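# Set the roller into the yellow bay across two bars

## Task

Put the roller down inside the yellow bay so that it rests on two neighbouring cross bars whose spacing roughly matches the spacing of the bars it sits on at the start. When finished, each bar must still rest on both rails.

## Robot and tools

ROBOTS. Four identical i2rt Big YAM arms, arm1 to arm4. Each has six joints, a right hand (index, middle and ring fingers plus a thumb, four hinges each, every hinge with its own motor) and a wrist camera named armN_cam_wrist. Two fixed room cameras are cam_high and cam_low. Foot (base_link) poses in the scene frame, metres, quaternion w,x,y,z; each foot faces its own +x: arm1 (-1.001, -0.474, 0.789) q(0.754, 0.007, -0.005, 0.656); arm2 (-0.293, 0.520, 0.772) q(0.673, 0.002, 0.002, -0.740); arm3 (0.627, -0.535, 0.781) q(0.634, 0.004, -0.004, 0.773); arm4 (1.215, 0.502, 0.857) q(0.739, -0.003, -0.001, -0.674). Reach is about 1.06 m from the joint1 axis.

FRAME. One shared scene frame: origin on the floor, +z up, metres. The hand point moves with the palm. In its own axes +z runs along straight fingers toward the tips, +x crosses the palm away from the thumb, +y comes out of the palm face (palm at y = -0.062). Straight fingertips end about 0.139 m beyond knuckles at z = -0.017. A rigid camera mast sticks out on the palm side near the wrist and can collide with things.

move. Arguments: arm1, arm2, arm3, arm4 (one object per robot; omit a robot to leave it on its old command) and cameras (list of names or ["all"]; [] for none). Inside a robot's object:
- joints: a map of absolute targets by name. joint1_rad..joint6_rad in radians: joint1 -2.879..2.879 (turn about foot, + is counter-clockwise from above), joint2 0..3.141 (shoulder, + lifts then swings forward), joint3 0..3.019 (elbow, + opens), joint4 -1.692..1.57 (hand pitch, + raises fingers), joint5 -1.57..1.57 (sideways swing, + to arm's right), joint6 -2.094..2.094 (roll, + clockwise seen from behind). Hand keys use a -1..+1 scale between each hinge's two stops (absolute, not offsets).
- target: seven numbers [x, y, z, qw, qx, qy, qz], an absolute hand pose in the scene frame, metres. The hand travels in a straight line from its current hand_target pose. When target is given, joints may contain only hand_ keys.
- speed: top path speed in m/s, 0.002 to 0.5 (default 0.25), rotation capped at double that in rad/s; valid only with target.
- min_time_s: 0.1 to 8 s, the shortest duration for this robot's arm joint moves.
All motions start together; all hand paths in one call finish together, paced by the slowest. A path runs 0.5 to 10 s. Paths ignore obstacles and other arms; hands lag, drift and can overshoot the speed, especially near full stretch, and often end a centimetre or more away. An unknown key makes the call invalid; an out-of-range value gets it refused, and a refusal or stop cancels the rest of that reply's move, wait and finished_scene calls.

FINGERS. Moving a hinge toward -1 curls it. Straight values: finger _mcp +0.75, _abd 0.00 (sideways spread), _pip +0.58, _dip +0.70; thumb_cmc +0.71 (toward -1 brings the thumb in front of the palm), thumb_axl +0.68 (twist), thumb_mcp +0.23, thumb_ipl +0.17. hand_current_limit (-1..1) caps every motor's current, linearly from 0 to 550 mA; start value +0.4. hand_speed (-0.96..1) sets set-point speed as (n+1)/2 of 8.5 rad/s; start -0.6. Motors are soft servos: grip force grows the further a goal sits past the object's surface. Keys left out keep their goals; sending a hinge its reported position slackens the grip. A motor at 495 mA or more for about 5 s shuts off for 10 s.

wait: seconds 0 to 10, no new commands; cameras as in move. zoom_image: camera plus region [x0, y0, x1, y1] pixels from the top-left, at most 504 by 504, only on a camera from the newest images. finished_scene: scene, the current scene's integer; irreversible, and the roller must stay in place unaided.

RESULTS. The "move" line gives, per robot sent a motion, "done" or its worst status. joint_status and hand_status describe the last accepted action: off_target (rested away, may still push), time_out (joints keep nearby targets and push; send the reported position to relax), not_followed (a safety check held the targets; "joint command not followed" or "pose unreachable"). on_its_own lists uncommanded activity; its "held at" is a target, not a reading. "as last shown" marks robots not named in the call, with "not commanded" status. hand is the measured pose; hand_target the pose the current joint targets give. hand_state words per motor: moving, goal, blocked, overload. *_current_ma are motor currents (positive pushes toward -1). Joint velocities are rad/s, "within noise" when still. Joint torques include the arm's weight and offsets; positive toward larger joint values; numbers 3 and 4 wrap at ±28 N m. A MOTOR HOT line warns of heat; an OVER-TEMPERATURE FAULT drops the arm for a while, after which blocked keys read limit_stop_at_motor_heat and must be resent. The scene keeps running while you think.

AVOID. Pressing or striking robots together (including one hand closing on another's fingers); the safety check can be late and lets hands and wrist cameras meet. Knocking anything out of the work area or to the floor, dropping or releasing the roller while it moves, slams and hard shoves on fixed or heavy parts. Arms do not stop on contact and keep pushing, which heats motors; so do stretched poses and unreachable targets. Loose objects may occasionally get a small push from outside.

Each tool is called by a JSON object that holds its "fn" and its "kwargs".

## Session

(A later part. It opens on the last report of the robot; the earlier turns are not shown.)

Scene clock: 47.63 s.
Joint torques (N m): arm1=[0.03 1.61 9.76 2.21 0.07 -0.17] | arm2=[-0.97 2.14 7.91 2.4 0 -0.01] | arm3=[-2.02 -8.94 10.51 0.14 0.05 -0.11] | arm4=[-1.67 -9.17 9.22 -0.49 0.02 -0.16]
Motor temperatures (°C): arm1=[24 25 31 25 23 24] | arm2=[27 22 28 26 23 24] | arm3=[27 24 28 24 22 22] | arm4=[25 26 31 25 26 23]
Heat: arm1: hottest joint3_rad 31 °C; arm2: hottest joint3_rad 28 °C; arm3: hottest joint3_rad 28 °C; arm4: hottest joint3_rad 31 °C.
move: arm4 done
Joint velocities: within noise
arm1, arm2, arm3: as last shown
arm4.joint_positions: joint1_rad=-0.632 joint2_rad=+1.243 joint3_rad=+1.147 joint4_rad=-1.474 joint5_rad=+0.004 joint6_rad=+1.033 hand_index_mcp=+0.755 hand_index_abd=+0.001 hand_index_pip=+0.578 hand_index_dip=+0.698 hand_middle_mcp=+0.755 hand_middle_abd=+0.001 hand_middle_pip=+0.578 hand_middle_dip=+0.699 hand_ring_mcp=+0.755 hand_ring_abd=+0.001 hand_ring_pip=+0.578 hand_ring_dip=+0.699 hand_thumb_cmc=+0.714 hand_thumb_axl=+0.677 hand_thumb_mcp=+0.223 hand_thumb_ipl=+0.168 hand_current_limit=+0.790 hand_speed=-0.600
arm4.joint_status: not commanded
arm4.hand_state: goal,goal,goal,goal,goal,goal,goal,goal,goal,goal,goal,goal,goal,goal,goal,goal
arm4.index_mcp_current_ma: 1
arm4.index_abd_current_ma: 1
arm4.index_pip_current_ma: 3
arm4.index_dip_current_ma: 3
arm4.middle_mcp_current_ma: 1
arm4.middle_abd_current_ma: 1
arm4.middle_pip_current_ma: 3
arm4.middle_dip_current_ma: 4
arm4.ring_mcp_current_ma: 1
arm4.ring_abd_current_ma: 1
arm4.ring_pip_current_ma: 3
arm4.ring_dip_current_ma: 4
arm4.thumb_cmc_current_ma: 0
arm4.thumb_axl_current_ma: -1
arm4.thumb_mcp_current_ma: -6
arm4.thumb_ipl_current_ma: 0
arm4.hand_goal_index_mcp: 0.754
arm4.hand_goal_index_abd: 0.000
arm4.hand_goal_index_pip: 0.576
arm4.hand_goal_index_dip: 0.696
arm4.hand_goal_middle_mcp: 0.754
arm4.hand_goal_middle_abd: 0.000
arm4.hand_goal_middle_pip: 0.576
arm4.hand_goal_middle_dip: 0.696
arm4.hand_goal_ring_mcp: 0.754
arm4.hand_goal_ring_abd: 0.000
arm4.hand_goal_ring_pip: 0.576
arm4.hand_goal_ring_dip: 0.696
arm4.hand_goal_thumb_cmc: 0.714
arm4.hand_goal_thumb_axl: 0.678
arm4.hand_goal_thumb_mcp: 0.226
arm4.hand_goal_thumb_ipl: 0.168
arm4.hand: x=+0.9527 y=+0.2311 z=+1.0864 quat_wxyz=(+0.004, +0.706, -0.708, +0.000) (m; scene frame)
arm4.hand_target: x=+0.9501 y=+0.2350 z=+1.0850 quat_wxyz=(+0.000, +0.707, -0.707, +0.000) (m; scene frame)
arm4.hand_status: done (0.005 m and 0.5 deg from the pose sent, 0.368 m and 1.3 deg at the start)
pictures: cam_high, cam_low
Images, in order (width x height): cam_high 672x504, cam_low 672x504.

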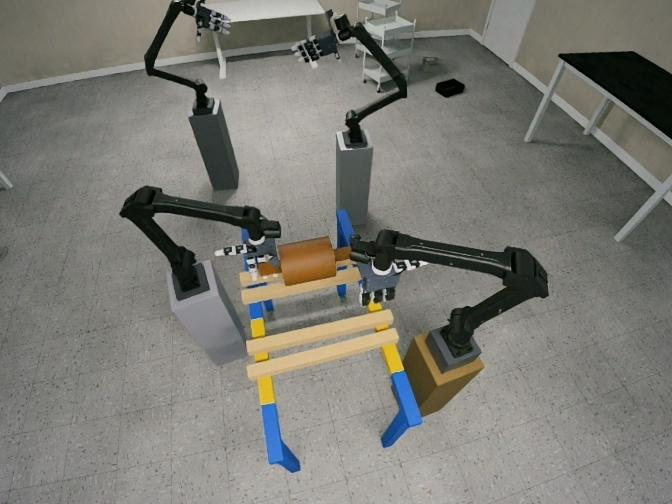

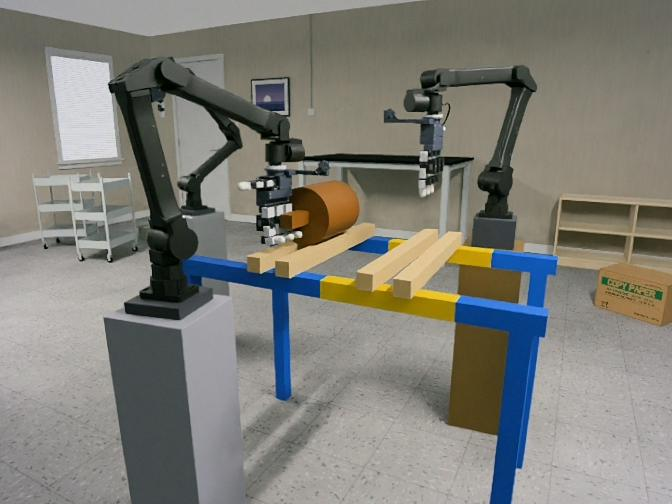

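{"fn": "move", "kwargs": {"arm4": {"target":[0.80,0.237,1.085,0,0.7071,-0.7071,0],"speed":0.2,"joints":{"hand_index_mcp":0.72,"hand_index_pip":0.54,"hand_index_dip":-0.6,"hand_middle_mcp":0.72,"hand_middle_pip":0.54,"hand_middle_dip":-0.6,"hand_ring_mcp":0.72,"hand_ring_pip":0.54,"hand_ring_dip":-0.6}}}}

{"fn": "move", "kwargs": {"arm4": {"target":[0.785,0.239,0.99,0,0.7071,-0.7071,0],"speed":0.12}, "cameras": ["cam_high","cam_low"]}}

Scene clock: 52.73 s.
Joint torques (N m): arm1=[-0.09 1.96 9.77 2.24 0.08 -0.18] | arm2=[-0.79 2.43 7.73 2.39 0.05 -0.01] | arm3=[-2.02 -9.05 10.52 0.14 0.05 -0.11] | arm4=[-1.26 -11.58 12.71 -0.38 0.04 -0.11]
Motor temperatures (°C): arm1=[24 25 31 25 23 24] | arm2=[27 22 28 26 23 24] | arm3=[27 24 29 24 22 22] | arm4=[25 26 31 25 26 23]
Heat: arm1: hottest joint3_rad 31 °C; arm2: hottest joint3_rad 28 °C; arm3: hottest joint3_rad 29 °C; arm4: hottest joint3_rad 31 °C.
move: arm4 off_target
Joint velocities: within noise
arm1, arm2: as last shown
arm3.joint_positions: joint1_rad=-0.385 joint2_rad=+1.360 joint3_rad=+1.071 joint4_rad=-1.286 joint5_rad=+0.003 joint6_rad=+1.380 hand_index_mcp=+0.722 hand_index_abd=+0.000 hand_index_pip=+0.543 hand_index_dip=-0.637 hand_middle_mcp=+0.721 hand_middle_abd=+0.000 hand_middle_pip=+0.543 hand_middle_dip=-0.637 hand_ring_mcp=+0.721 hand_ring_abd=+0.000 hand_ring_pip=+0.543 hand_ring_dip=-0.637 hand_thumb_cmc=+0.715 hand_thumb_axl=+0.677 hand_thumb_mcp=+0.224 hand_thumb_ipl=+0.168 hand_current_limit=+0.790 hand_speed=-0.600
arm3.joint_status: not commanded
arm3.hand_state: goal,goal,goal,goal,goal,goal,goal,goal,goal,goal,goal,goal,goal,goal,goal,goal
arm3.index_mcp_current_ma: 8
arm3.index_abd_current_ma: 1
arm3.index_pip_current_ma: 16
arm3.index_dip_current_ma: 16
arm3.middle_mcp_current_ma: 6
arm3.middle_abd_current_ma: 1
arm3.middle_pip_current_ma: 13
arm3.middle_dip_current_ma: 16
arm3.ring_mcp_current_ma: 6
arm3.ring_abd_current_ma: 1
arm3.ring_pip_current_ma: 16
arm3.ring_dip_current_ma: 14
arm3.thumb_cmc_current_ma: 7
arm3.thumb_axl_current_ma: -4
arm3.thumb_mcp_current_ma: -13
arm3.thumb_ipl_current_ma: -2
arm3.hand_goal_index_mcp: 0.720
arm3.hand_goal_index_abd: 0.000
arm3.hand_goal_index_pip: 0.540
arm3.hand_goal_index_dip: -0.640
arm3.hand_goal_middle_mcp: 0.720
arm3.hand_goal_middle_abd: 0.000
arm3.hand_goal_middle_pip: 0.540
arm3.hand_goal_middle_dip: -0.640
arm3.hand_goal_ring_mcp: 0.720
arm3.hand_goal_ring_abd: 0.000
arm3.hand_goal_ring_pip: 0.540
arm3.hand_goal_ring_dip: -0.640
arm3.hand_goal_thumb_cmc: 0.714
arm3.hand_goal_thumb_axl: 0.678
arm3.hand_goal_thumb_mcp: 0.226
arm3.hand_goal_thumb_ipl: 0.168
arm3.hand: x=+0.7836 y=-0.1923 z=+0.9427 quat_wxyz=(-0.002, +0.706, +0.708, +0.002) (m; scene frame)
arm3.hand_target: x=+0.7900 y=-0.1861 z=+0.9440 quat_wxyz=(+0.000, +0.707, +0.707, +0.000) (m; scene frame)
arm3.hand_status: not commanded
arm4.joint_positions: joint1_rad=-0.932 joint2_rad=+1.474 joint3_rad=+1.349 joint4_rad=-1.469 joint5_rad=+0.007 joint6_rad=+0.737 hand_index_mcp=+0.721 hand_index_abd=+0.001 hand_index_pip=+0.543 hand_index_dip=-0.596 hand_middle_mcp=+0.721 hand_middle_abd=+0.001 hand_middle_pip=+0.543 hand_middle_dip=-0.597 hand_ring_mcp=+0.721 hand_ring_abd=+0.001 hand_ring_pip=+0.543 hand_ring_dip=-0.596 hand_thumb_cmc=+0.714 hand_thumb_axl=+0.677 hand_thumb_mcp=+0.223 hand_thumb_ipl=+0.168 hand_current_limit=+0.790 hand_speed=-0.600
arm4.joint_status: all done
arm4.hand_state: goal,goal,goal,goal,goal,goal,goal,goal,goal,goal,goal,goal,goal,goal,goal,goal
arm4.index_mcp_current_ma: 1
arm4.index_abd_current_ma: 1
arm4.index_pip_current_ma: 4
arm4.index_dip_current_ma: 5
arm4.middle_mcp_current_ma: 2
arm4.middle_abd_current_ma: 1
arm4.middle_pip_current_ma: 3
arm4.middle_dip_current_ma: 5
arm4.ring_mcp_current_ma: 1
arm4.ring_abd_current_ma: 1
arm4.ring_pip_current_ma: 4
arm4.ring_dip_current_ma: 6
arm4.thumb_cmc_current_ma: 0
arm4.thumb_axl_current_ma: -1
arm4.thumb_mcp_current_ma: -6
arm4.thumb_ipl_current_ma: 0
arm4.hand_goal_index_mcp: 0.720
arm4.hand_goal_index_abd: 0.000
arm4.hand_goal_index_pip: 0.540
arm4.hand_goal_index_dip: -0.600
arm4.hand_goal_middle_mcp: 0.720
arm4.hand_goal_middle_abd: 0.000
arm4.hand_goal_middle_pip: 0.540
arm4.hand_goal_middle_dip: -0.600
arm4.hand_goal_ring_mcp: 0.720
arm4.hand_goal_ring_abd: 0.000
arm4.hand_goal_ring_pip: 0.540
arm4.hand_goal_ring_dip: -0.600
arm4.hand_goal_thumb_cmc: 0.714
arm4.hand_goal_thumb_axl: 0.678
arm4.hand_goal_thumb_mcp: 0.226
arm4.hand_goal_thumb_ipl: 0.168
arm4.hand: x=+0.8124 y=+0.2432 z=+1.0779 quat_wxyz=(-0.008, +0.705, -0.709, -0.001) (m; scene frame)
arm4.hand_target: x=+0.8004 y=+0.2374 z=+1.0850 quat_wxyz=(+0.000, +0.707, -0.707, +0.000) (m; scene frame)
arm4.hand_status: off_target (0.016 m and 1.0 deg from the pose sent, 0.153 m and 0.5 deg at the start)
pictures: none

Scene clock: 54.27 s.
Joint torques (N m): arm1=[0.15 1.73 9.77 2.21 0.08 -0.18] | arm2=[-0.44 2.02 7.8 2.25 0 -0.01] | arm3=[-2.08 -9 10.5 0.13 0.04 -0.11] | arm4=[-1.61 -12.75 8.98 0.13 0.05 -0.12]
Motor temperatures (°C): arm1=[24 25 31 25 23 24] | arm2=[27 22 28 26 23 24] | arm3=[27 24 29 24 22 22] | arm4=[25 26 31 25 26 23]
Heat: arm1: hottest joint3_rad 31 °C; arm2: hottest joint3_rad 28 °C; arm3: hottest joint3_rad 29 °C; arm4: hottest joint3_rad 31 °C.
move: arm4 done
Joint velocities: within noise
arm1, arm2, arm3: as last shown
arm4.joint_positions: joint1_rad=-0.954 joint2_rad=+1.557 joint3_rad=+1.225 joint4_rad=-1.236 joint5_rad=+0.006 joint6_rad=+0.710 hand_index_mcp=+0.721 hand_index_abd=+0.001 hand_index_pip=+0.543 hand_index_dip=-0.596 hand_middle_mcp=+0.721 hand_middle_abd=+0.001 hand_middle_pip=+0.543 hand_middle_dip=-0.597 hand_ring_mcp=+0.721 hand_ring_abd=+0.001 hand_ring_pip=+0.543 hand_ring_dip=-0.596 hand_thumb_cmc=+0.714 hand_thumb_axl=+0.677 hand_thumb_mcp=+0.223 hand_thumb_ipl=+0.168 hand_current_limit=+0.790 hand_speed=-0.600
arm4.joint_status: not commanded
arm4.hand_state: goal,goal,goal,goal,goal,goal,goal,goal,goal,goal,goal,goal,goal,goal,goal,goal
arm4.index_mcp_current_ma: 1
arm4.index_abd_current_ma: 1
arm4.index_pip_current_ma: 4
arm4.index_dip_current_ma: 5
arm4.middle_mcp_current_ma: 2
arm4.middle_abd_current_ma: 1
arm4.middle_pip_current_ma: 3
arm4.middle_dip_current_ma: 5
arm4.ring_mcp_current_ma: 1
arm4.ring_abd_current_ma: 1
arm4.ring_pip_current_ma: 4
arm4.ring_dip_current_ma: 6
arm4.thumb_cmc_current_ma: 0
arm4.thumb_axl_current_ma: -1
arm4.thumb_mcp_current_ma: -6
arm4.thumb_ipl_current_ma: 0
arm4.hand_goal_index_mcp: 0.720
arm4.hand_goal_index_abd: 0.000
arm4.hand_goal_index_pip: 0.540
arm4.hand_goal_index_dip: -0.600
arm4.hand_goal_middle_mcp: 0.720
arm4.hand_goal_middle_abd: 0.000
arm4.hand_goal_middle_pip: 0.540
arm4.hand_goal_middle_dip: -0.600
arm4.hand_goal_ring_mcp: 0.720
arm4.hand_goal_ring_abd: 0.000
arm4.hand_goal_ring_pip: 0.540
arm4.hand_goal_ring_dip: -0.600
arm4.hand_goal_thumb_cmc: 0.714
arm4.hand_goal_thumb_axl: 0.678
arm4.hand_goal_thumb_mcp: 0.226
arm4.hand_goal_thumb_ipl: 0.168
arm4.hand: x=+0.7906 y=+0.2362 z=+0.9984 quat_wxyz=(+0.005, +0.706, -0.708, -0.001) (m; scene frame)
arm4.hand_target: x=+0.7853 y=+0.2391 z=+0.9900 quat_wxyz=(+0.000, +0.707, -0.707, +0.000) (m; scene frame)
arm4.hand_status: done (0.010 m and 0.6 deg from the pose sent, 0.092 m and 1.0 deg at the start)
pictures: cam_high, cam_low
Images, in order (width x height): cam_high 672x504, cam_low 672x504.

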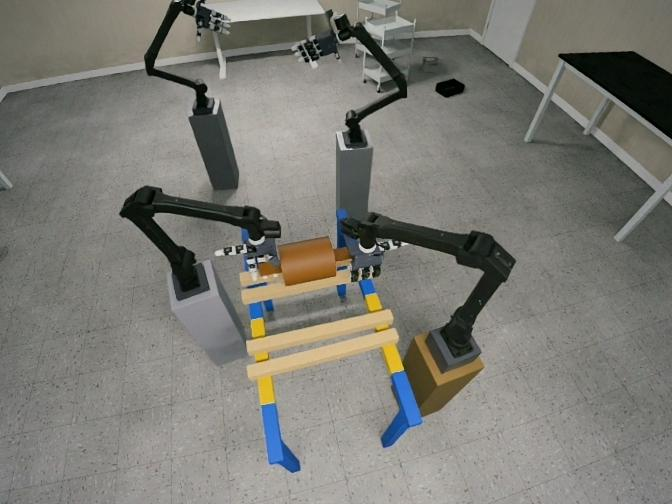

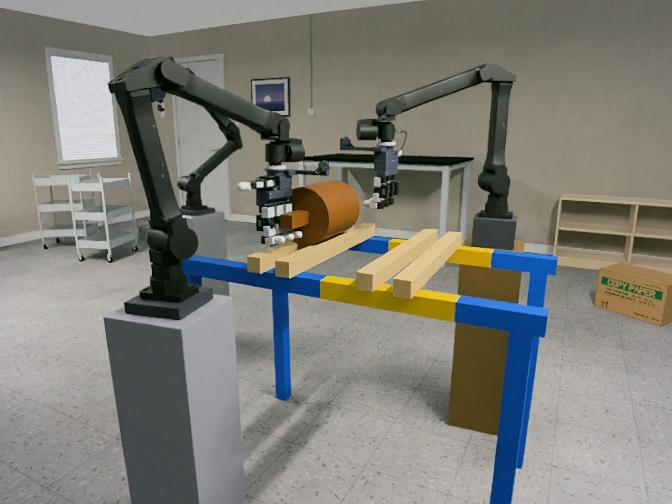

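{"fn": "move", "kwargs": {"arm4": {"target":[0.785,0.239,0.940,0,0.7071,-0.7071,0],"speed":0.1,"joints":{"hand_index_dip":-0.58,"hand_middle_dip":-0.58,"hand_ring_dip":-0.58,"hand_index_mcp":0.753,"hand_middle_mcp":0.753,"hand_ring_mcp":0.753,"hand_index_pip":0.576,"hand_middle_pip":0.576,"hand_ring_pip":0.576}}, "cameras": ["cam_high","cam_low"]}}

{"fn": "zoom_image", "kwargs": {"camera": "cam_low", "region": [300, 130, 460, 260]}}

{"fn": "zoom_image", "kwargs": {"camera": "cam_high", "region": [300, 210, 420, 300]}}

Scene clock: 56.27 s.
Joint torques (N m): arm1=[0.03 1.9 9.74 2.25 0.05 -0.16] | arm2=[-0.44 2.2 7.77 2.26 0.03 -0.04] | arm3=[-2.08 -9 10.51 0.13 0.05 -0.11] | arm4=[-1.61 -12.98 8.55 0.14 0.06 -0.12]
Motor temperatures (°C): arm1=[24 25 31 25 23 24] | arm2=[27 22 28 26 23 24] | arm3=[27 24 29 24 22 22] | arm4=[25 26 31 25 26 23]
Heat: arm1: hottest joint3_rad 31 °C; arm2: hottest joint3_rad 28 °C; arm3: hottest joint3_rad 29 °C; arm4: hottest joint3_rad 31 °C.
move: arm4 done
Joint velocities: within noise
arm1.joint_positions: joint1_rad=+0.420 joint2_rad=+0.609 joint3_rad=+1.401 joint4_rad=-1.353 joint5_rad=-0.040 joint6_rad=+1.058 hand_index_mcp=+0.755 hand_index_abd=+0.000 hand_index_pip=+0.577 hand_index_dip=+0.696 hand_middle_mcp=+0.755 hand_middle_abd=+0.000 hand_middle_pip=+0.577 hand_middle_dip=+0.696 hand_ring_mcp=+0.755 hand_ring_abd=+0.000 hand_ring_pip=+0.577 hand_ring_dip=+0.696 hand_thumb_cmc=+0.715 hand_thumb_axl=+0.677 hand_thumb_mcp=+0.226 hand_thumb_ipl=+0.168 hand_current_limit=+0.400 hand_speed=-0.600
arm1.joint_status: not commanded
arm1.hand_state: goal,goal,goal,goal,goal,goal,goal,goal,goal,goal,goal,goal,goal,goal,goal,goal
arm1.index_mcp_current_ma: 2
arm1.index_abd_current_ma: 1
arm1.index_pip_current_ma: 3
arm1.index_dip_current_ma: 0
arm1.middle_mcp_current_ma: 2
arm1.middle_abd_current_ma: 1
arm1.middle_pip_current_ma: 3
arm1.middle_dip_current_ma: 0
arm1.ring_mcp_current_ma: 3
arm1.ring_abd_current_ma: 1
arm1.ring_pip_current_ma: 3
arm1.ring_dip_current_ma: 0
arm1.thumb_cmc_current_ma: 3
arm1.thumb_axl_current_ma: -3
arm1.thumb_mcp_current_ma: -1
arm1.thumb_ipl_current_ma: -1
arm1.hand_goal_index_mcp: 0.754
arm1.hand_goal_index_abd: 0.000
arm1.hand_goal_index_pip: 0.576
arm1.hand_goal_index_dip: 0.696
arm1.hand_goal_middle_mcp: 0.754
arm1.hand_goal_middle_abd: 0.000
arm1.hand_goal_middle_pip: 0.576
arm1.hand_goal_middle_dip: 0.696
arm1.hand_goal_ring_mcp: 0.754
arm1.hand_goal_ring_abd: 0.000
arm1.hand_goal_ring_pip: 0.576
arm1.hand_goal_ring_dip: 0.696
arm1.hand_goal_thumb_cmc: 0.714
arm1.hand_goal_thumb_axl: 0.678
arm1.hand_goal_thumb_mcp: 0.226
arm1.hand_goal_thumb_ipl: 0.168
arm1.hand: x=-0.9907 y=-0.2290 z=+1.3533 quat_wxyz=(-0.318, +0.320, +0.810, +0.375) (m; scene frame)
arm1.hand_target: x=-0.9899 y=-0.2319 z=+1.3654 quat_wxyz=(-0.325, +0.317, +0.803, +0.385) (m; scene frame)
arm1.hand_status: not commanded
arm2.joint_positions: joint1_rad=-0.154 joint2_rad=+0.567 joint3_rad=+1.403 joint4_rad=-1.184 joint5_rad=-0.091 joint6_rad=+1.146 hand_index_mcp=+0.754 hand_index_abd=+0.001 hand_index_pip=+0.577 hand_index_dip=+0.696 hand_middle_mcp=+0.754 hand_middle_abd=+0.001 hand_middle_pip=+0.577 hand_middle_dip=+0.696 hand_ring_mcp=+0.754 hand_ring_abd=+0.001 hand_ring_pip=+0.577 hand_ring_dip=+0.696 hand_thumb_cmc=+0.714 hand_thumb_axl=+0.677 hand_thumb_mcp=+0.226 hand_thumb_ipl=+0.168 hand_current_limit=+0.400 hand_speed=-0.600
arm2.joint_status: not commanded
arm2.hand_state: goal,goal,goal,goal,goal,goal,goal,goal,goal,goal,goal,goal,goal,goal,goal,goal
arm2.index_mcp_current_ma: 0
arm2.index_abd_current_ma: 1
arm2.index_pip_current_ma: 1
arm2.index_dip_current_ma: 0
arm2.middle_mcp_current_ma: 0
arm2.middle_abd_current_ma: 1
arm2.middle_pip_current_ma: 1
arm2.middle_dip_current_ma: 0
arm2.ring_mcp_current_ma: 0
arm2.ring_abd_current_ma: 1
arm2.ring_pip_current_ma: 1
arm2.ring_dip_current_ma: 0
arm2.thumb_cmc_current_ma: 0
arm2.thumb_axl_current_ma: -1
arm2.thumb_mcp_current_ma: 0
arm2.thumb_ipl_current_ma: 0
arm2.hand_goal_index_mcp: 0.754
arm2.hand_goal_index_abd: 0.000
arm2.hand_goal_index_pip: 0.576
arm2.hand_goal_index_dip: 0.696
arm2.hand_goal_middle_mcp: 0.754
arm2.hand_goal_middle_abd: 0.000
arm2.hand_goal_middle_pip: 0.576
arm2.hand_goal_middle_dip: 0.696
arm2.hand_goal_ring_mcp: 0.754
arm2.hand_goal_ring_abd: 0.000
arm2.hand_goal_ring_pip: 0.576
arm2.hand_goal_ring_dip: 0.696
arm2.hand_goal_thumb_cmc: 0.714
arm2.hand_goal_thumb_axl: 0.678
arm2.hand_goal_thumb_mcp: 0.226
arm2.hand_goal_thumb_ipl: 0.168
arm2.hand: x=-0.4211 y=+0.3020 z=+1.3719 quat_wxyz=(+0.499, +0.645, -0.506, +0.281) (m; scene frame)
arm2.hand_target: x=-0.4200 y=+0.3061 z=+1.3849 quat_wxyz=(+0.510, +0.639, -0.500, +0.286) (m; scene frame)
arm2.hand_status: not commanded
arm3: as last shown
arm4.joint_positions: joint1_rad=-0.955 joint2_rad=+1.609 joint3_rad=+1.147 joint4_rad=-1.105 joint5_rad=+0.005 joint6_rad=+0.710 hand_index_mcp=+0.750 hand_index_abd=+0.001 hand_index_pip=+0.573 hand_index_dip=-0.582 hand_middle_mcp=+0.750 hand_middle_abd=+0.001 hand_middle_pip=+0.574 hand_middle_dip=-0.582 hand_ring_mcp=+0.750 hand_ring_abd=+0.001 hand_ring_pip=+0.573 hand_ring_dip=-0.583 hand_thumb_cmc=+0.714 hand_thumb_axl=+0.677 hand_thumb_mcp=+0.223 hand_thumb_ipl=+0.168 hand_current_limit=+0.790 hand_speed=-0.600
arm4.joint_status: all done
arm4.hand_state: goal,goal,goal,goal,goal,goal,goal,goal,goal,goal,goal,goal,goal,goal,goal,goal
arm4.index_mcp_current_ma: -6
arm4.index_abd_current_ma: 1
arm4.index_pip_current_ma: -4
arm4.index_dip_current_ma: -3
arm4.middle_mcp_current_ma: -7
arm4.middle_abd_current_ma: 1
arm4.middle_pip_current_ma: -3
arm4.middle_dip_current_ma: -3
arm4.ring_mcp_current_ma: -6
arm4.ring_abd_current_ma: 1
arm4.ring_pip_current_ma: -4
arm4.ring_dip_current_ma: -3
arm4.thumb_cmc_current_ma: 0
arm4.thumb_axl_current_ma: -1
arm4.thumb_mcp_current_ma: -6
arm4.thumb_ipl_current_ma: 0
arm4.hand_goal_index_mcp: 0.754
arm4.hand_goal_index_abd: 0.000
arm4.hand_goal_index_pip: 0.576
arm4.hand_goal_index_dip: -0.580
arm4.hand_goal_middle_mcp: 0.754
arm4.hand_goal_middle_abd: 0.000
arm4.hand_goal_middle_pip: 0.576
arm4.hand_goal_middle_dip: -0.580
arm4.hand_goal_ring_mcp: 0.754
arm4.hand_goal_ring_abd: 0.000
arm4.hand_goal_ring_pip: 0.576
arm4.hand_goal_ring_dip: -0.580
arm4.hand_goal_thumb_cmc: 0.714
arm4.hand_goal_thumb_axl: 0.678
arm4.hand_goal_thumb_mcp: 0.226
arm4.hand_goal_thumb_ipl: 0.168
arm4.hand: x=+0.7901 y=+0.2356 z=+0.9483 quat_wxyz=(+0.005, +0.706, -0.708, -0.001) (m; scene frame)
arm4.hand_target: x=+0.7852 y=+0.2392 z=+0.9400 quat_wxyz=(+0.000, +0.707, -0.707, +0.000) (m; scene frame)
arm4.hand_status: done (0.010 m and 0.6 deg from the pose sent, 0.059 m and 0.6 deg at the start)
pictures: cam_high, cam_low
Images, in order (width x height): cam_high 672x504, cam_low 672x504.

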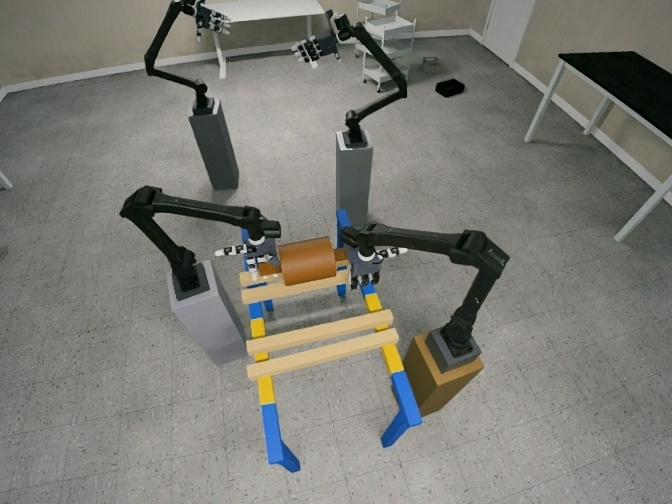

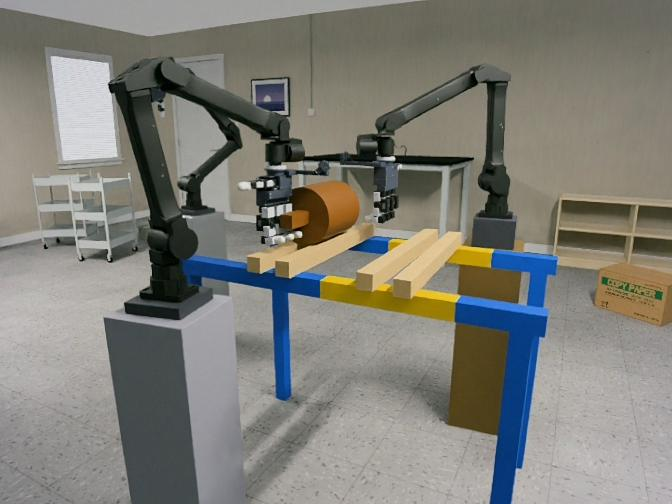

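Scaled by 3.150 from the camera's 672x504 image, which has a finer 960x720 frame.

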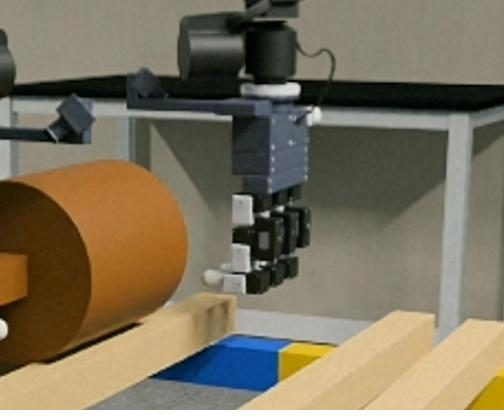

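Scaled by 4.200 from the camera's 672x504 image, which has a finer 960x720 frame.

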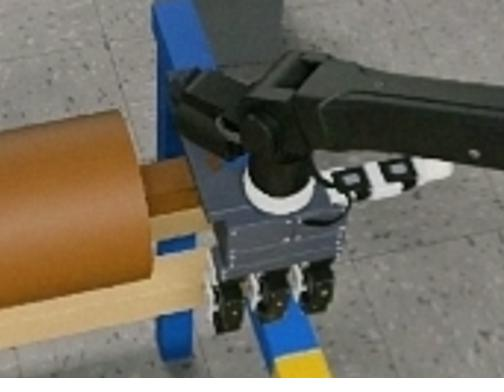

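{"fn": "move", "kwargs": {"arm4": {"target":[0.785,0.212,0.940,0,0.7071,-0.7071,0],"speed":0.08}, "cameras": ["cam_high","cam_low"]}}

{"fn": "zoom_image", "kwargs": {"camera": "cam_low", "region": [300, 130, 460, 260]}}

{"fn": "zoom_image", "kwargs": {"camera": "cam_high", "region": [300, 210, 420, 300]}}

Scene clock: 62.27 s.
Joint torques (N m): arm1=[0.09 1.9 9.74 2.19 0.08 -0.18] | arm2=[-0.67 1.73 7.97 2.26 0 -0.03] | arm3=[-1.96 -8.94 10.51 0.16 0.04 -0.11] | arm4=[0.03 -13.33 11.37 -0.36 0.07 0.15]
Motor temperatures (°C): arm1=[24 25 31 25 23 24] | arm2=[27 22 28 26 23 24] | arm3=[27 24 29 24 22 22] | arm4=[25 26 31 25 26 23]
Heat: arm1: hottest joint3_rad 31 °C; arm2: hottest joint3_rad 28 °C; arm3: hottest joint3_rad 29 °C; arm4: hottest joint3_rad 31 °C.
move: arm4 off_target
Joint velocities: within noise
arm1, arm2, arm3: as last shown
arm4.joint_positions: joint1_rad=-0.935 joint2_rad=+1.648 joint3_rad=+1.165 joint4_rad=-1.105 joint5_rad=+0.005 joint6_rad=+0.722 hand_index_mcp=+0.750 hand_index_abd=+0.001 hand_index_pip=+0.573 hand_index_dip=-0.582 hand_middle_mcp=+0.750 hand_middle_abd=+0.001 hand_middle_pip=+0.574 hand_middle_dip=-0.582 hand_ring_mcp=+0.750 hand_ring_abd=+0.001 hand_ring_pip=+0.573 hand_ring_dip=-0.583 hand_thumb_cmc=+0.714 hand_thumb_axl=+0.677 hand_thumb_mcp=+0.223 hand_thumb_ipl=+0.168 hand_current_limit=+0.790 hand_speed=-0.600
arm4.joint_status: not commanded
arm4.hand_state: goal,goal,goal,goal,goal,goal,goal,goal,goal,goal,goal,goal,goal,goal,goal,goal
arm4.index_mcp_current_ma: -6
arm4.index_abd_current_ma: 1
arm4.index_pip_current_ma: -4
arm4.index_dip_current_ma: -3
arm4.middle_mcp_current_ma: -7
arm4.middle_abd_current_ma: 1
arm4.middle_pip_current_ma: -3
arm4.middle_dip_current_ma: -3
arm4.ring_mcp_current_ma: -6
arm4.ring_abd_current_ma: 1
arm4.ring_pip_current_ma: -4
arm4.ring_dip_current_ma: -3
arm4.thumb_cmc_current_ma: 0
arm4.thumb_axl_current_ma: -1
arm4.thumb_mcp_current_ma: -6
arm4.thumb_ipl_current_ma: 0
arm4.hand_goal_index_mcp: 0.754
arm4.hand_goal_index_abd: 0.000
arm4.hand_goal_index_pip: 0.576
arm4.hand_goal_index_dip: -0.580
arm4.hand_goal_middle_mcp: 0.754
arm4.hand_goal_middle_abd: 0.000
arm4.hand_goal_middle_pip: 0.576
arm4.hand_goal_middle_dip: -0.580
arm4.hand_goal_ring_mcp: 0.754
arm4.hand_goal_ring_abd: 0.000
arm4.hand_goal_ring_pip: 0.576
arm4.hand_goal_ring_dip: -0.580
arm4.hand_goal_thumb_cmc: 0.714
arm4.hand_goal_thumb_axl: 0.678
arm4.hand_goal_thumb_mcp: 0.226
arm4.hand_goal_thumb_ipl: 0.168
arm4.hand: x=+0.7913 y=+0.2243 z=+0.9371 quat_wxyz=(-0.005, +0.709, -0.705, +0.000) (m; scene frame)
arm4.hand_target: x=+0.7854 y=+0.2122 z=+0.9401 quat_wxyz=(+0.000, +0.707, -0.707, +0.000) (m; scene frame)
arm4.hand_status: off_target (0.014 m and 0.7 deg from the pose sent, 0.026 m and 0.6 deg at the start)
pictures: cam_high, cam_low
Images, in order (width x height): cam_high 672x504, cam_low 672x504.

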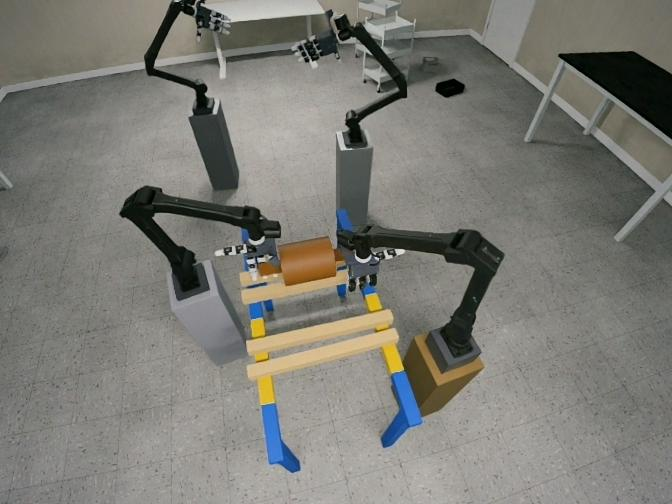

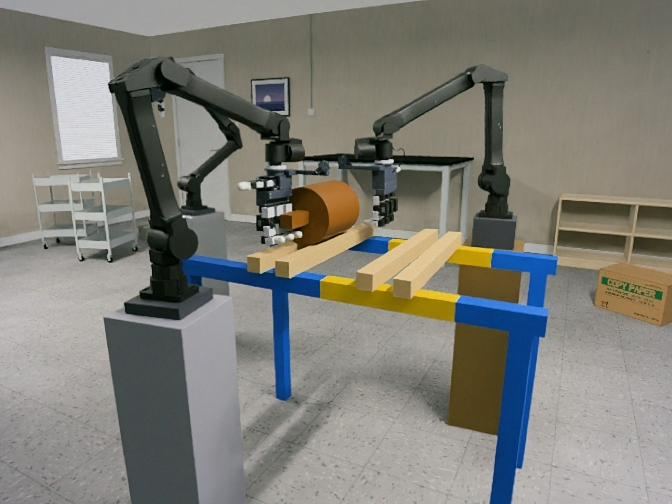

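Scaled by 3.150 from the camera's 672x504 image, which has a finer 960x720 frame.

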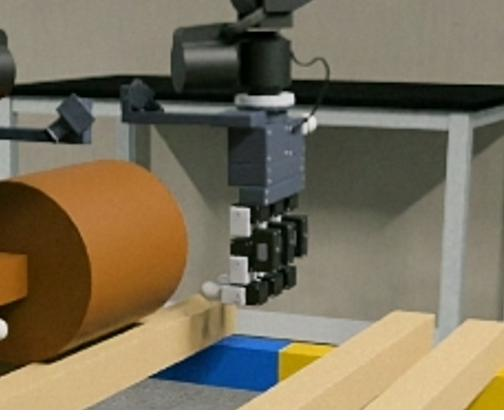

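Scaled by 4.200 from the camera's 672x504 image, which has a finer 960x720 frame.

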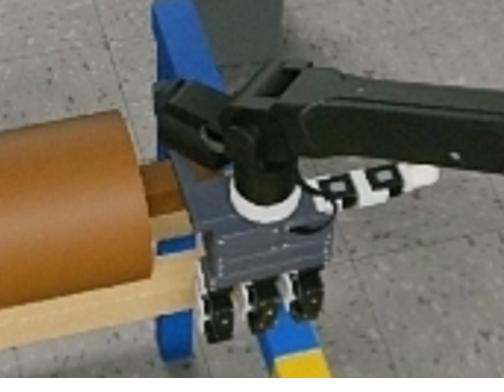

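{"fn": "move", "kwargs": {"arm4": {"target":[0.775,0.194,0.948,0,0.7071,-0.7071,0],"speed":0.08}, "cameras": ["cam_high","cam_low"]}}

{"fn": "zoom_image", "kwargs": {"camera": "cam_low", "region": [300, 130, 460, 260]}}

{"fn": "zoom_image", "kwargs": {"camera": "cam_high", "region": [300, 210, 420, 300]}}

Scene clock: 63.87 s.
Joint torques (N m): arm1=[0.03 1.9 9.72 2.25 0.08 -0.18] | arm2=[-0.44 2.26 7.92 2.43 0.03 -0.01] | arm3=[-2.02 -9 10.5 0.16 0.05 -0.11] | arm4=[0.56 -13.92 11.67 -0.55 0.08 0.18]
Motor temperatures (°C): arm1=[24 25 32 25 23 24] | arm2=[27 22 28 26 23 24] | arm3=[27 24 29 24 22 22] | arm4=[25 26 31 25 26 23]
Heat: arm1: hottest joint3_rad 32 °C; arm2: hottest joint3_rad 28 °C; arm3: hottest joint3_rad 29 °C; arm4: hottest joint3_rad 31 °C.
move: arm4 off_target
Joint velocities: within noise
arm1, arm2, arm3: as last shown
arm4.joint_positions: joint1_rad=-0.924 joint2_rad=+1.682 joint3_rad=+1.236 joint4_rad=-1.135 joint5_rad=+0.005 joint6_rad=+0.736 hand_index_mcp=+0.750 hand_index_abd=+0.001 hand_index_pip=+0.573 hand_index_dip=-0.582 hand_middle_mcp=+0.750 hand_middle_abd=+0.001 hand_middle_pip=+0.574 hand_middle_dip=-0.582 hand_ring_mcp=+0.750 hand_ring_abd=+0.001 hand_ring_pip=+0.573 hand_ring_dip=-0.583 hand_thumb_cmc=+0.714 hand_thumb_axl=+0.677 hand_thumb_mcp=+0.223 hand_thumb_ipl=+0.168 hand_current_limit=+0.790 hand_speed=-0.600
arm4.joint_status: not commanded
arm4.hand_state: goal,goal,goal,goal,goal,goal,goal,goal,goal,goal,goal,goal,goal,goal,goal,goal
arm4.index_mcp_current_ma: -6
arm4.index_abd_current_ma: 1
arm4.index_pip_current_ma: -4
arm4.index_dip_current_ma: -3
arm4.middle_mcp_current_ma: -7
arm4.middle_abd_current_ma: 1
arm4.middle_pip_current_ma: -3
arm4.middle_dip_current_ma: -3
arm4.ring_mcp_current_ma: -6
arm4.ring_abd_current_ma: 1
arm4.ring_pip_current_ma: -4
arm4.ring_dip_current_ma: -3
arm4.thumb_cmc_current_ma: 0
arm4.thumb_axl_current_ma: -1
arm4.thumb_mcp_current_ma: -6
arm4.thumb_ipl_current_ma: 0
arm4.hand_goal_index_mcp: 0.754
arm4.hand_goal_index_abd: 0.000
arm4.hand_goal_index_pip: 0.576
arm4.hand_goal_index_dip: -0.580
arm4.hand_goal_middle_mcp: 0.754
arm4.hand_goal_middle_abd: 0.000
arm4.hand_goal_middle_pip: 0.576
arm4.hand_goal_middle_dip: -0.580
arm4.hand_goal_ring_mcp: 0.754
arm4.hand_goal_ring_abd: 0.000
arm4.hand_goal_ring_pip: 0.576
arm4.hand_goal_ring_dip: -0.580
arm4.hand_goal_thumb_cmc: 0.714
arm4.hand_goal_thumb_axl: 0.678
arm4.hand_goal_thumb_mcp: 0.226
arm4.hand_goal_thumb_ipl: 0.168
arm4.hand: x=+0.7797 y=+0.2069 z=+0.9463 quat_wxyz=(-0.002, +0.708, -0.706, +0.000) (m; scene frame)
arm4.hand_target: x=+0.7753 y=+0.1942 z=+0.9481 quat_wxyz=(+0.000, +0.707, -0.707, +0.000) (m; scene frame)
arm4.hand_status: off_target (0.014 m and 0.3 deg from the pose sent, 0.036 m and 0.7 deg at the start)
pictures: cam_high, cam_low
Images, in order (width x height): cam_high 672x504, cam_low 672x504.

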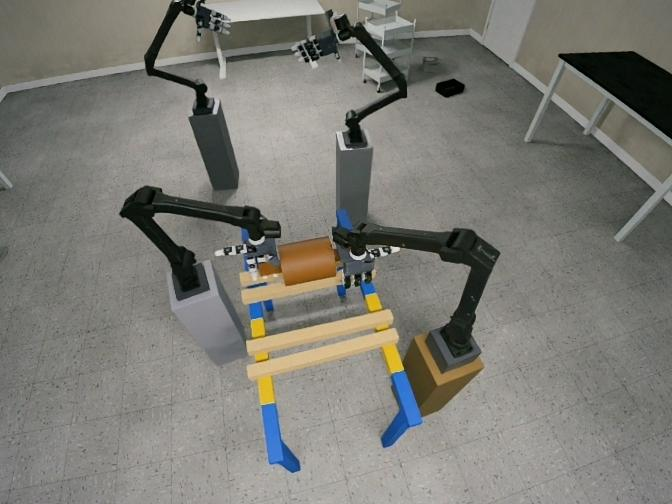

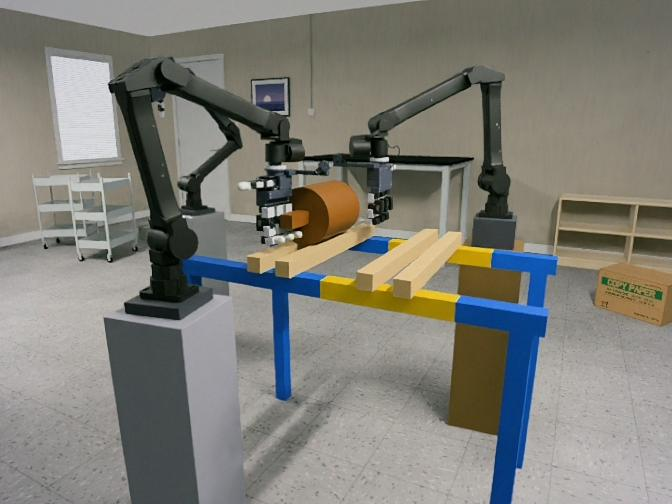

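Scaled by 3.150 from the camera's 672x504 image, which has a finer 960x720 frame.

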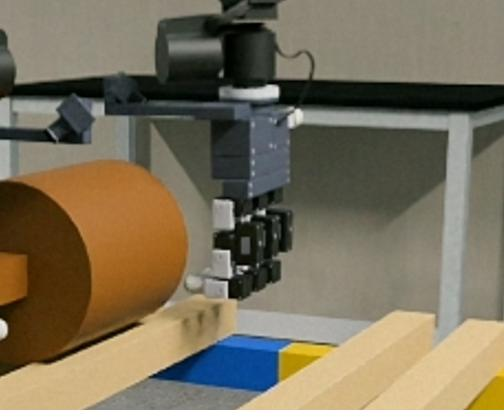

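Scaled by 4.200 from the camera's 672x504 image, which has a finer 960x720 frame.

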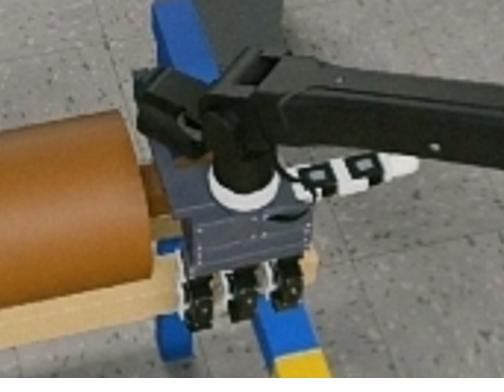

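{"fn": "move", "kwargs": {"arm4": {"target":[0.72,0.186,0.942,0,0.7071,-0.7071,0],"speed":0.08}, "cameras": ["cam_high","cam_low"]}}

{"fn": "zoom_image", "kwargs": {"camera": "cam_high", "region": [300, 210, 420, 300]}}

Scene clock: 65.83 s.
Joint torques (N m): arm1=[-0.03 2.14 9.77 2.19 0.07 -0.17] | arm2=[-0.21 2.2 7.79 2.18 -0.02 0] | arm3=[-2.02 -8.94 10.48 0.13 0.04 -0.11] | arm4=[-1.26 -15.91 11.84 -0.53 0.1 -0.11]
Motor temperatures (°C): arm1=[24 25 32 25 23 24] | arm2=[27 22 29 26 23 24] | arm3=[27 24 29 24 22 22] | arm4=[25 26 31 25 26 23]
Heat: arm1: hottest joint3_rad 32 °C; arm2: hottest joint3_rad 29 °C; arm3: hottest joint3_rad 29 °C; arm4: hottest joint3_rad 31 °C.
move: arm4 off_target
Joint velocities: within noise
arm1, arm2, arm3: as last shown
arm4.joint_positions: joint1_rad=-0.960 joint2_rad=+1.797 joint3_rad=+1.382 joint4_rad=-1.164 joint5_rad=+0.005 joint6_rad=+0.709 hand_index_mcp=+0.751 hand_index_abd=+0.001 hand_index_pip=+0.573 hand_index_dip=-0.582 hand_middle_mcp=+0.750 hand_middle_abd=+0.001 hand_middle_pip=+0.574 hand_middle_dip=-0.582 hand_ring_mcp=+0.750 hand_ring_abd=+0.001 hand_ring_pip=+0.573 hand_ring_dip=-0.583 hand_thumb_cmc=+0.714 hand_thumb_axl=+0.677 hand_thumb_mcp=+0.223 hand_thumb_ipl=+0.168 hand_current_limit=+0.790 hand_speed=-0.600
arm4.joint_status: not commanded
arm4.hand_state: goal,goal,goal,goal,goal,goal,goal,goal,goal,goal,goal,goal,goal,goal,goal,goal
arm4.index_mcp_current_ma: -6
arm4.index_abd_current_ma: 1
arm4.index_pip_current_ma: -4
arm4.index_dip_current_ma: -3
arm4.middle_mcp_current_ma: -7
arm4.middle_abd_current_ma: 1
arm4.middle_pip_current_ma: -3
arm4.middle_dip_current_ma: -3
arm4.ring_mcp_current_ma: -6
arm4.ring_abd_current_ma: 1
arm4.ring_pip_current_ma: -4
arm4.ring_dip_current_ma: -3
arm4.thumb_cmc_current_ma: 0
arm4.thumb_axl_current_ma: -1
arm4.thumb_mcp_current_ma: -6
arm4.thumb_ipl_current_ma: 0
arm4.hand_goal_index_mcp: 0.754
arm4.hand_goal_index_abd: 0.000
arm4.hand_goal_index_pip: 0.576
arm4.hand_goal_index_dip: -0.580
arm4.hand_goal_middle_mcp: 0.754
arm4.hand_goal_middle_abd: 0.000
arm4.hand_goal_middle_pip: 0.576
arm4.hand_goal_middle_dip: -0.580
arm4.hand_goal_ring_mcp: 0.754
arm4.hand_goal_ring_abd: 0.000
arm4.hand_goal_ring_pip: 0.576
arm4.hand_goal_ring_dip: -0.580
arm4.hand_goal_thumb_cmc: 0.714
arm4.hand_goal_thumb_axl: 0.678
arm4.hand_goal_thumb_mcp: 0.226
arm4.hand_goal_thumb_ipl: 0.168
arm4.hand: x=+0.7326 y=+0.1902 z=+0.9423 quat_wxyz=(-0.001, +0.705, -0.709, +0.000) (m; scene frame)
arm4.hand_target: x=+0.7204 y=+0.1863 z=+0.9420 quat_wxyz=(+0.000, +0.707, -0.707, +0.000) (m; scene frame)
arm4.hand_status: off_target (0.013 m and 0.4 deg from the pose sent, 0.063 m and 0.3 deg at the start)
pictures: cam_high, cam_low
Images, in order (width x height): cam_high 672x504, cam_low 672x504.

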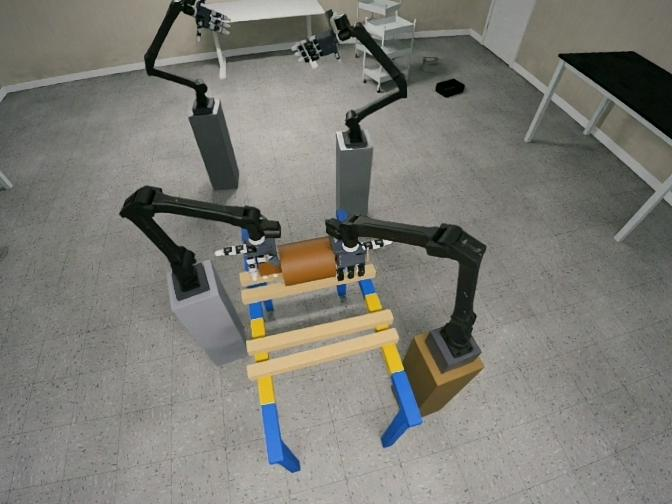

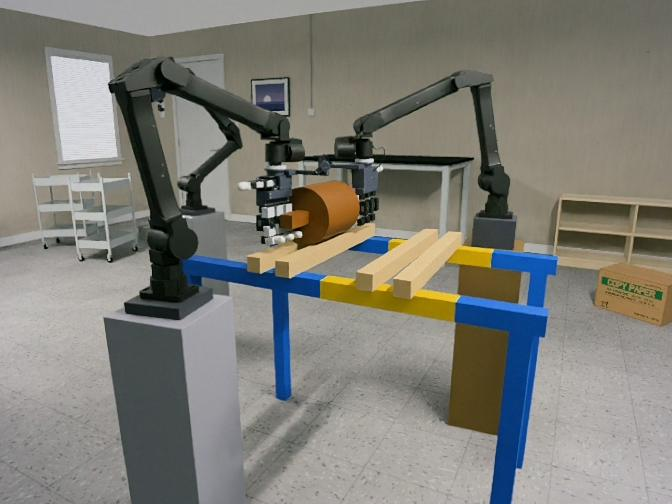

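Scaled by 4.200 from the camera's 672x504 image, which has a finer 960x720 frame.

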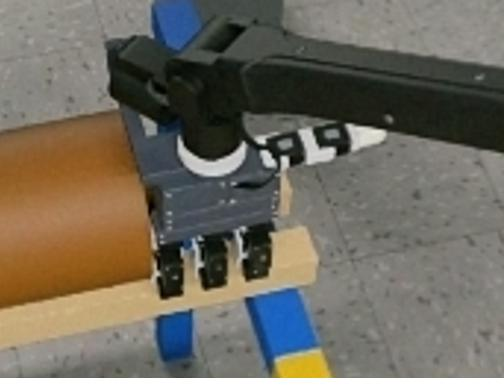

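{"fn": "move", "kwargs": {"arm4": {"target":[0.72,0.205,0.944,0,0.7071,-0.7071,0],"speed":0.08}}}

{"fn": "move", "kwargs": {"arm4": {"target":[0.685,0.199,0.942,0,0.7071,-0.7071,0],"speed":0.06}, "cameras": ["cam_high","cam_low"]}}

{"fn": "zoom_image", "kwargs": {"camera": "cam_high", "region": [300, 210, 420, 300]}}

{"fn": "zoom_image", "kwargs": {"camera": "cam_low", "region": [300, 130, 460, 260]}}

Scene clock: 67.53 s.
Joint torques (N m): arm1=[-0.03 2.08 9.77 2.24 0.07 -0.17] | arm2=[-0.62 2.32 7.83 2.33 0.03 -0.03] | arm3=[-2.08 -9 10.5 0.16 0.05 -0.11] | arm4=[-1.38 -18.55 8.72 -0.28 0.1 -0.11]
Motor temperatures (°C): arm1=[24 25 32 25 23 24] | arm2=[27 22 29 26 23 24] | arm3=[27 24 29 24 22 22] | arm4=[25 26 31 25 26 23]
Heat: arm1: hottest joint3_rad 32 °C; arm2: hottest joint3_rad 29 °C; arm3: hottest joint3_rad 29 °C; arm4: hottest joint3_rad 31 °C.
move: arm4 done
Joint velocities: within noise
arm1, arm2, arm3: as last shown
arm4.joint_positions: joint1_rad=-0.987 joint2_rad=+1.797 joint3_rad=+1.382 joint4_rad=-1.164 joint5_rad=+0.005 joint6_rad=+0.681 hand_index_mcp=+0.751 hand_index_abd=+0.001 hand_index_pip=+0.573 hand_index_dip=-0.582 hand_middle_mcp=+0.750 hand_middle_abd=+0.001 hand_middle_pip=+0.574 hand_middle_dip=-0.582 hand_ring_mcp=+0.750 hand_ring_abd=+0.001 hand_ring_pip=+0.573 hand_ring_dip=-0.583 hand_thumb_cmc=+0.714 hand_thumb_axl=+0.677 hand_thumb_mcp=+0.223 hand_thumb_ipl=+0.168 hand_current_limit=+0.790 hand_speed=-0.600
arm4.joint_status: not commanded
arm4.hand_state: goal,goal,goal,goal,goal,goal,goal,goal,goal,goal,goal,goal,goal,goal,goal,goal
arm4.index_mcp_current_ma: -6
arm4.index_abd_current_ma: 1
arm4.index_pip_current_ma: -4
arm4.index_dip_current_ma: -3
arm4.middle_mcp_current_ma: -7
arm4.middle_abd_current_ma: 1
arm4.middle_pip_current_ma: -3
arm4.middle_dip_current_ma: -3
arm4.ring_mcp_current_ma: -6
arm4.ring_abd_current_ma: 1
arm4.ring_pip_current_ma: -4
arm4.ring_dip_current_ma: -3
arm4.thumb_cmc_current_ma: 0
arm4.thumb_axl_current_ma: -1
arm4.thumb_mcp_current_ma: -6
arm4.thumb_ipl_current_ma: 0
arm4.hand_goal_index_mcp: 0.754
arm4.hand_goal_index_abd: 0.000
arm4.hand_goal_index_pip: 0.576
arm4.hand_goal_index_dip: -0.580
arm4.hand_goal_middle_mcp: 0.754
arm4.hand_goal_middle_abd: 0.000
arm4.hand_goal_middle_pip: 0.576
arm4.hand_goal_middle_dip: -0.580
arm4.hand_goal_ring_mcp: 0.754
arm4.hand_goal_ring_abd: 0.000
arm4.hand_goal_ring_pip: 0.576
arm4.hand_goal_ring_dip: -0.580
arm4.hand_goal_thumb_cmc: 0.714
arm4.hand_goal_thumb_axl: 0.678
arm4.hand_goal_thumb_mcp: 0.226
arm4.hand_goal_thumb_ipl: 0.168
arm4.hand: x=+0.7236 y=+0.2012 z=+0.9422 quat_wxyz=(-0.001, +0.705, -0.709, +0.000) (m; scene frame)
arm4.hand_target: x=+0.7200 y=+0.2051 z=+0.9440 quat_wxyz=(+0.000, +0.707, -0.707, +0.000) (m; scene frame)
arm4.hand_status: done (0.006 m and 0.4 deg from the pose sent, 0.020 m and 0.4 deg at the start)
pictures: none

Scene clock: 68.77 s.
Joint torques (N m): arm1=[-0.09 1.73 9.78 2.25 0.08 -0.17] | arm2=[-0.26 1.9 7.92 2.28 0 -0.01] | arm3=[-2.02 -9 10.5 0.13 0.05 -0.11] | arm4=[-1.44 -16.79 11.9 -0.55 0.11 -0.12]
Motor temperatures (°C): arm1=[24 25 32 25 23 24] | arm2=[27 22 29 26 23 24] | arm3=[27 24 30 24 22 22] | arm4=[25 26 31 25 26 23]
Heat: arm1: hottest joint3_rad 32 °C; arm2: hottest joint3_rad 29 °C; arm3: hottest joint3_rad 30 °C; arm4: hottest joint3_rad 31 °C.
move: arm4 off_target
Joint velocities: within noise
arm1, arm2, arm3: as last shown
arm4.joint_positions: joint1_rad=-1.017 joint2_rad=+1.844 joint3_rad=+1.451 joint4_rad=-1.186 joint5_rad=+0.005 joint6_rad=+0.650 hand_index_mcp=+0.751 hand_index_abd=+0.001 hand_index_pip=+0.573 hand_index_dip=-0.582 hand_middle_mcp=+0.750 hand_middle_abd=+0.001 hand_middle_pip=+0.574 hand_middle_dip=-0.582 hand_ring_mcp=+0.750 hand_ring_abd=+0.001 hand_ring_pip=+0.573 hand_ring_dip=-0.583 hand_thumb_cmc=+0.714 hand_thumb_axl=+0.677 hand_thumb_mcp=+0.223 hand_thumb_ipl=+0.168 hand_current_limit=+0.790 hand_speed=-0.600
arm4.joint_status: not commanded
arm4.hand_state: goal,goal,goal,goal,goal,goal,goal,goal,goal,goal,goal,goal,goal,goal,goal,goal
arm4.index_mcp_current_ma: -5
arm4.index_abd_current_ma: 1
arm4.index_pip_current_ma: -4
arm4.index_dip_current_ma: -3
arm4.middle_mcp_current_ma: -7
arm4.middle_abd_current_ma: 1
arm4.middle_pip_current_ma: -3
arm4.middle_dip_current_ma: -3
arm4.ring_mcp_current_ma: -6
arm4.ring_abd_current_ma: 1
arm4.ring_pip_current_ma: -4
arm4.ring_dip_current_ma: -3
arm4.thumb_cmc_current_ma: 0
arm4.thumb_axl_current_ma: -1
arm4.thumb_mcp_current_ma: -6
arm4.thumb_ipl_current_ma: 0
arm4.hand_goal_index_mcp: 0.754
arm4.hand_goal_index_abd: 0.000
arm4.hand_goal_index_pip: 0.576
arm4.hand_goal_index_dip: -0.580
arm4.hand_goal_middle_mcp: 0.754
arm4.hand_goal_middle_abd: 0.000
arm4.hand_goal_middle_pip: 0.576
arm4.hand_goal_middle_dip: -0.580
arm4.hand_goal_ring_mcp: 0.754
arm4.hand_goal_ring_abd: 0.000
arm4.hand_goal_ring_pip: 0.576
arm4.hand_goal_ring_dip: -0.580
arm4.hand_goal_thumb_cmc: 0.714
arm4.hand_goal_thumb_axl: 0.678
arm4.hand_goal_thumb_mcp: 0.226
arm4.hand_goal_thumb_ipl: 0.168
arm4.hand: x=+0.6983 y=+0.2012 z=+0.9427 quat_wxyz=(-0.001, +0.706, -0.709, +0.000) (m; scene frame)
arm4.hand_target: x=+0.6854 y=+0.1992 z=+0.9420 quat_wxyz=(+0.000, +0.707, -0.707, +0.000) (m; scene frame)
arm4.hand_status: off_target (0.013 m and 0.3 deg from the pose sent, 0.039 m and 0.4 deg at the start)
pictures: cam_high, cam_low
Images, in order (width x height): cam_high 672x504, cam_low 672x504.

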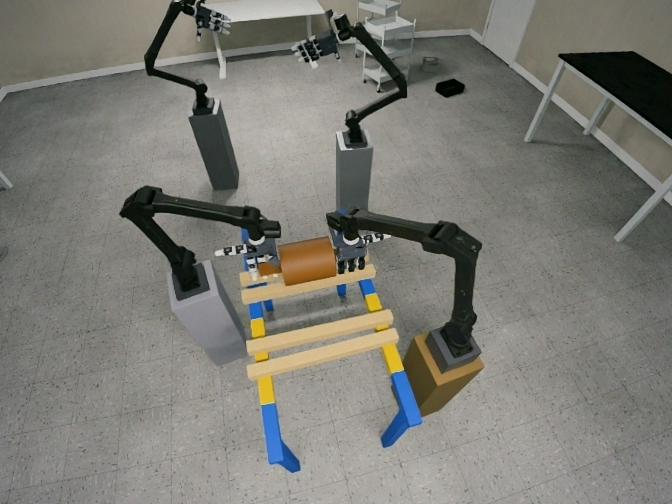

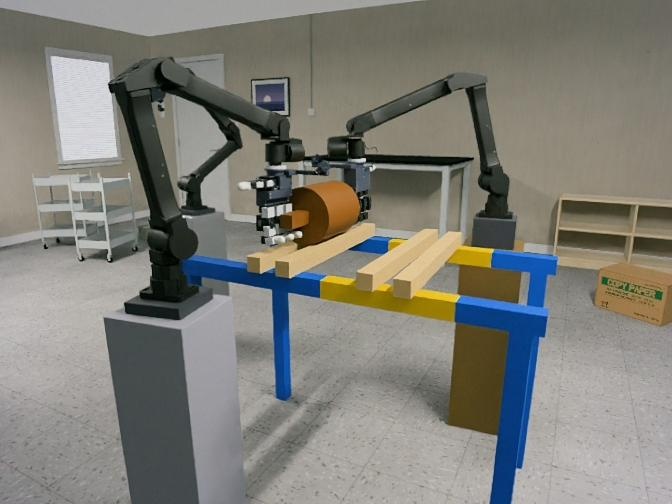

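Scaled by 4.200 from the camera's 672x504 image, which has a finer 960x720 frame.

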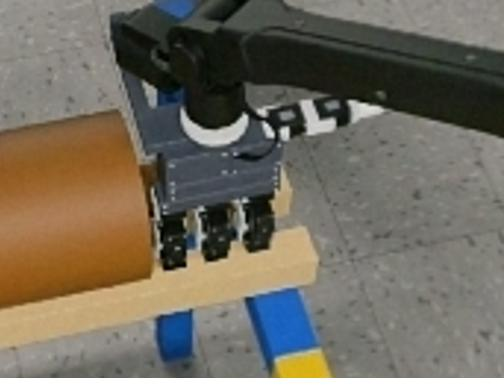

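Scaled by 3.150 from the camera's 672x504 image, which has a finer 960x720 frame.

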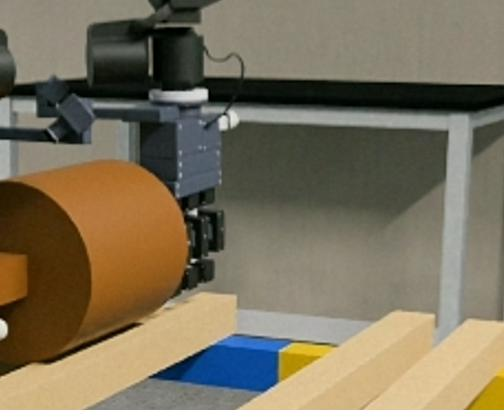

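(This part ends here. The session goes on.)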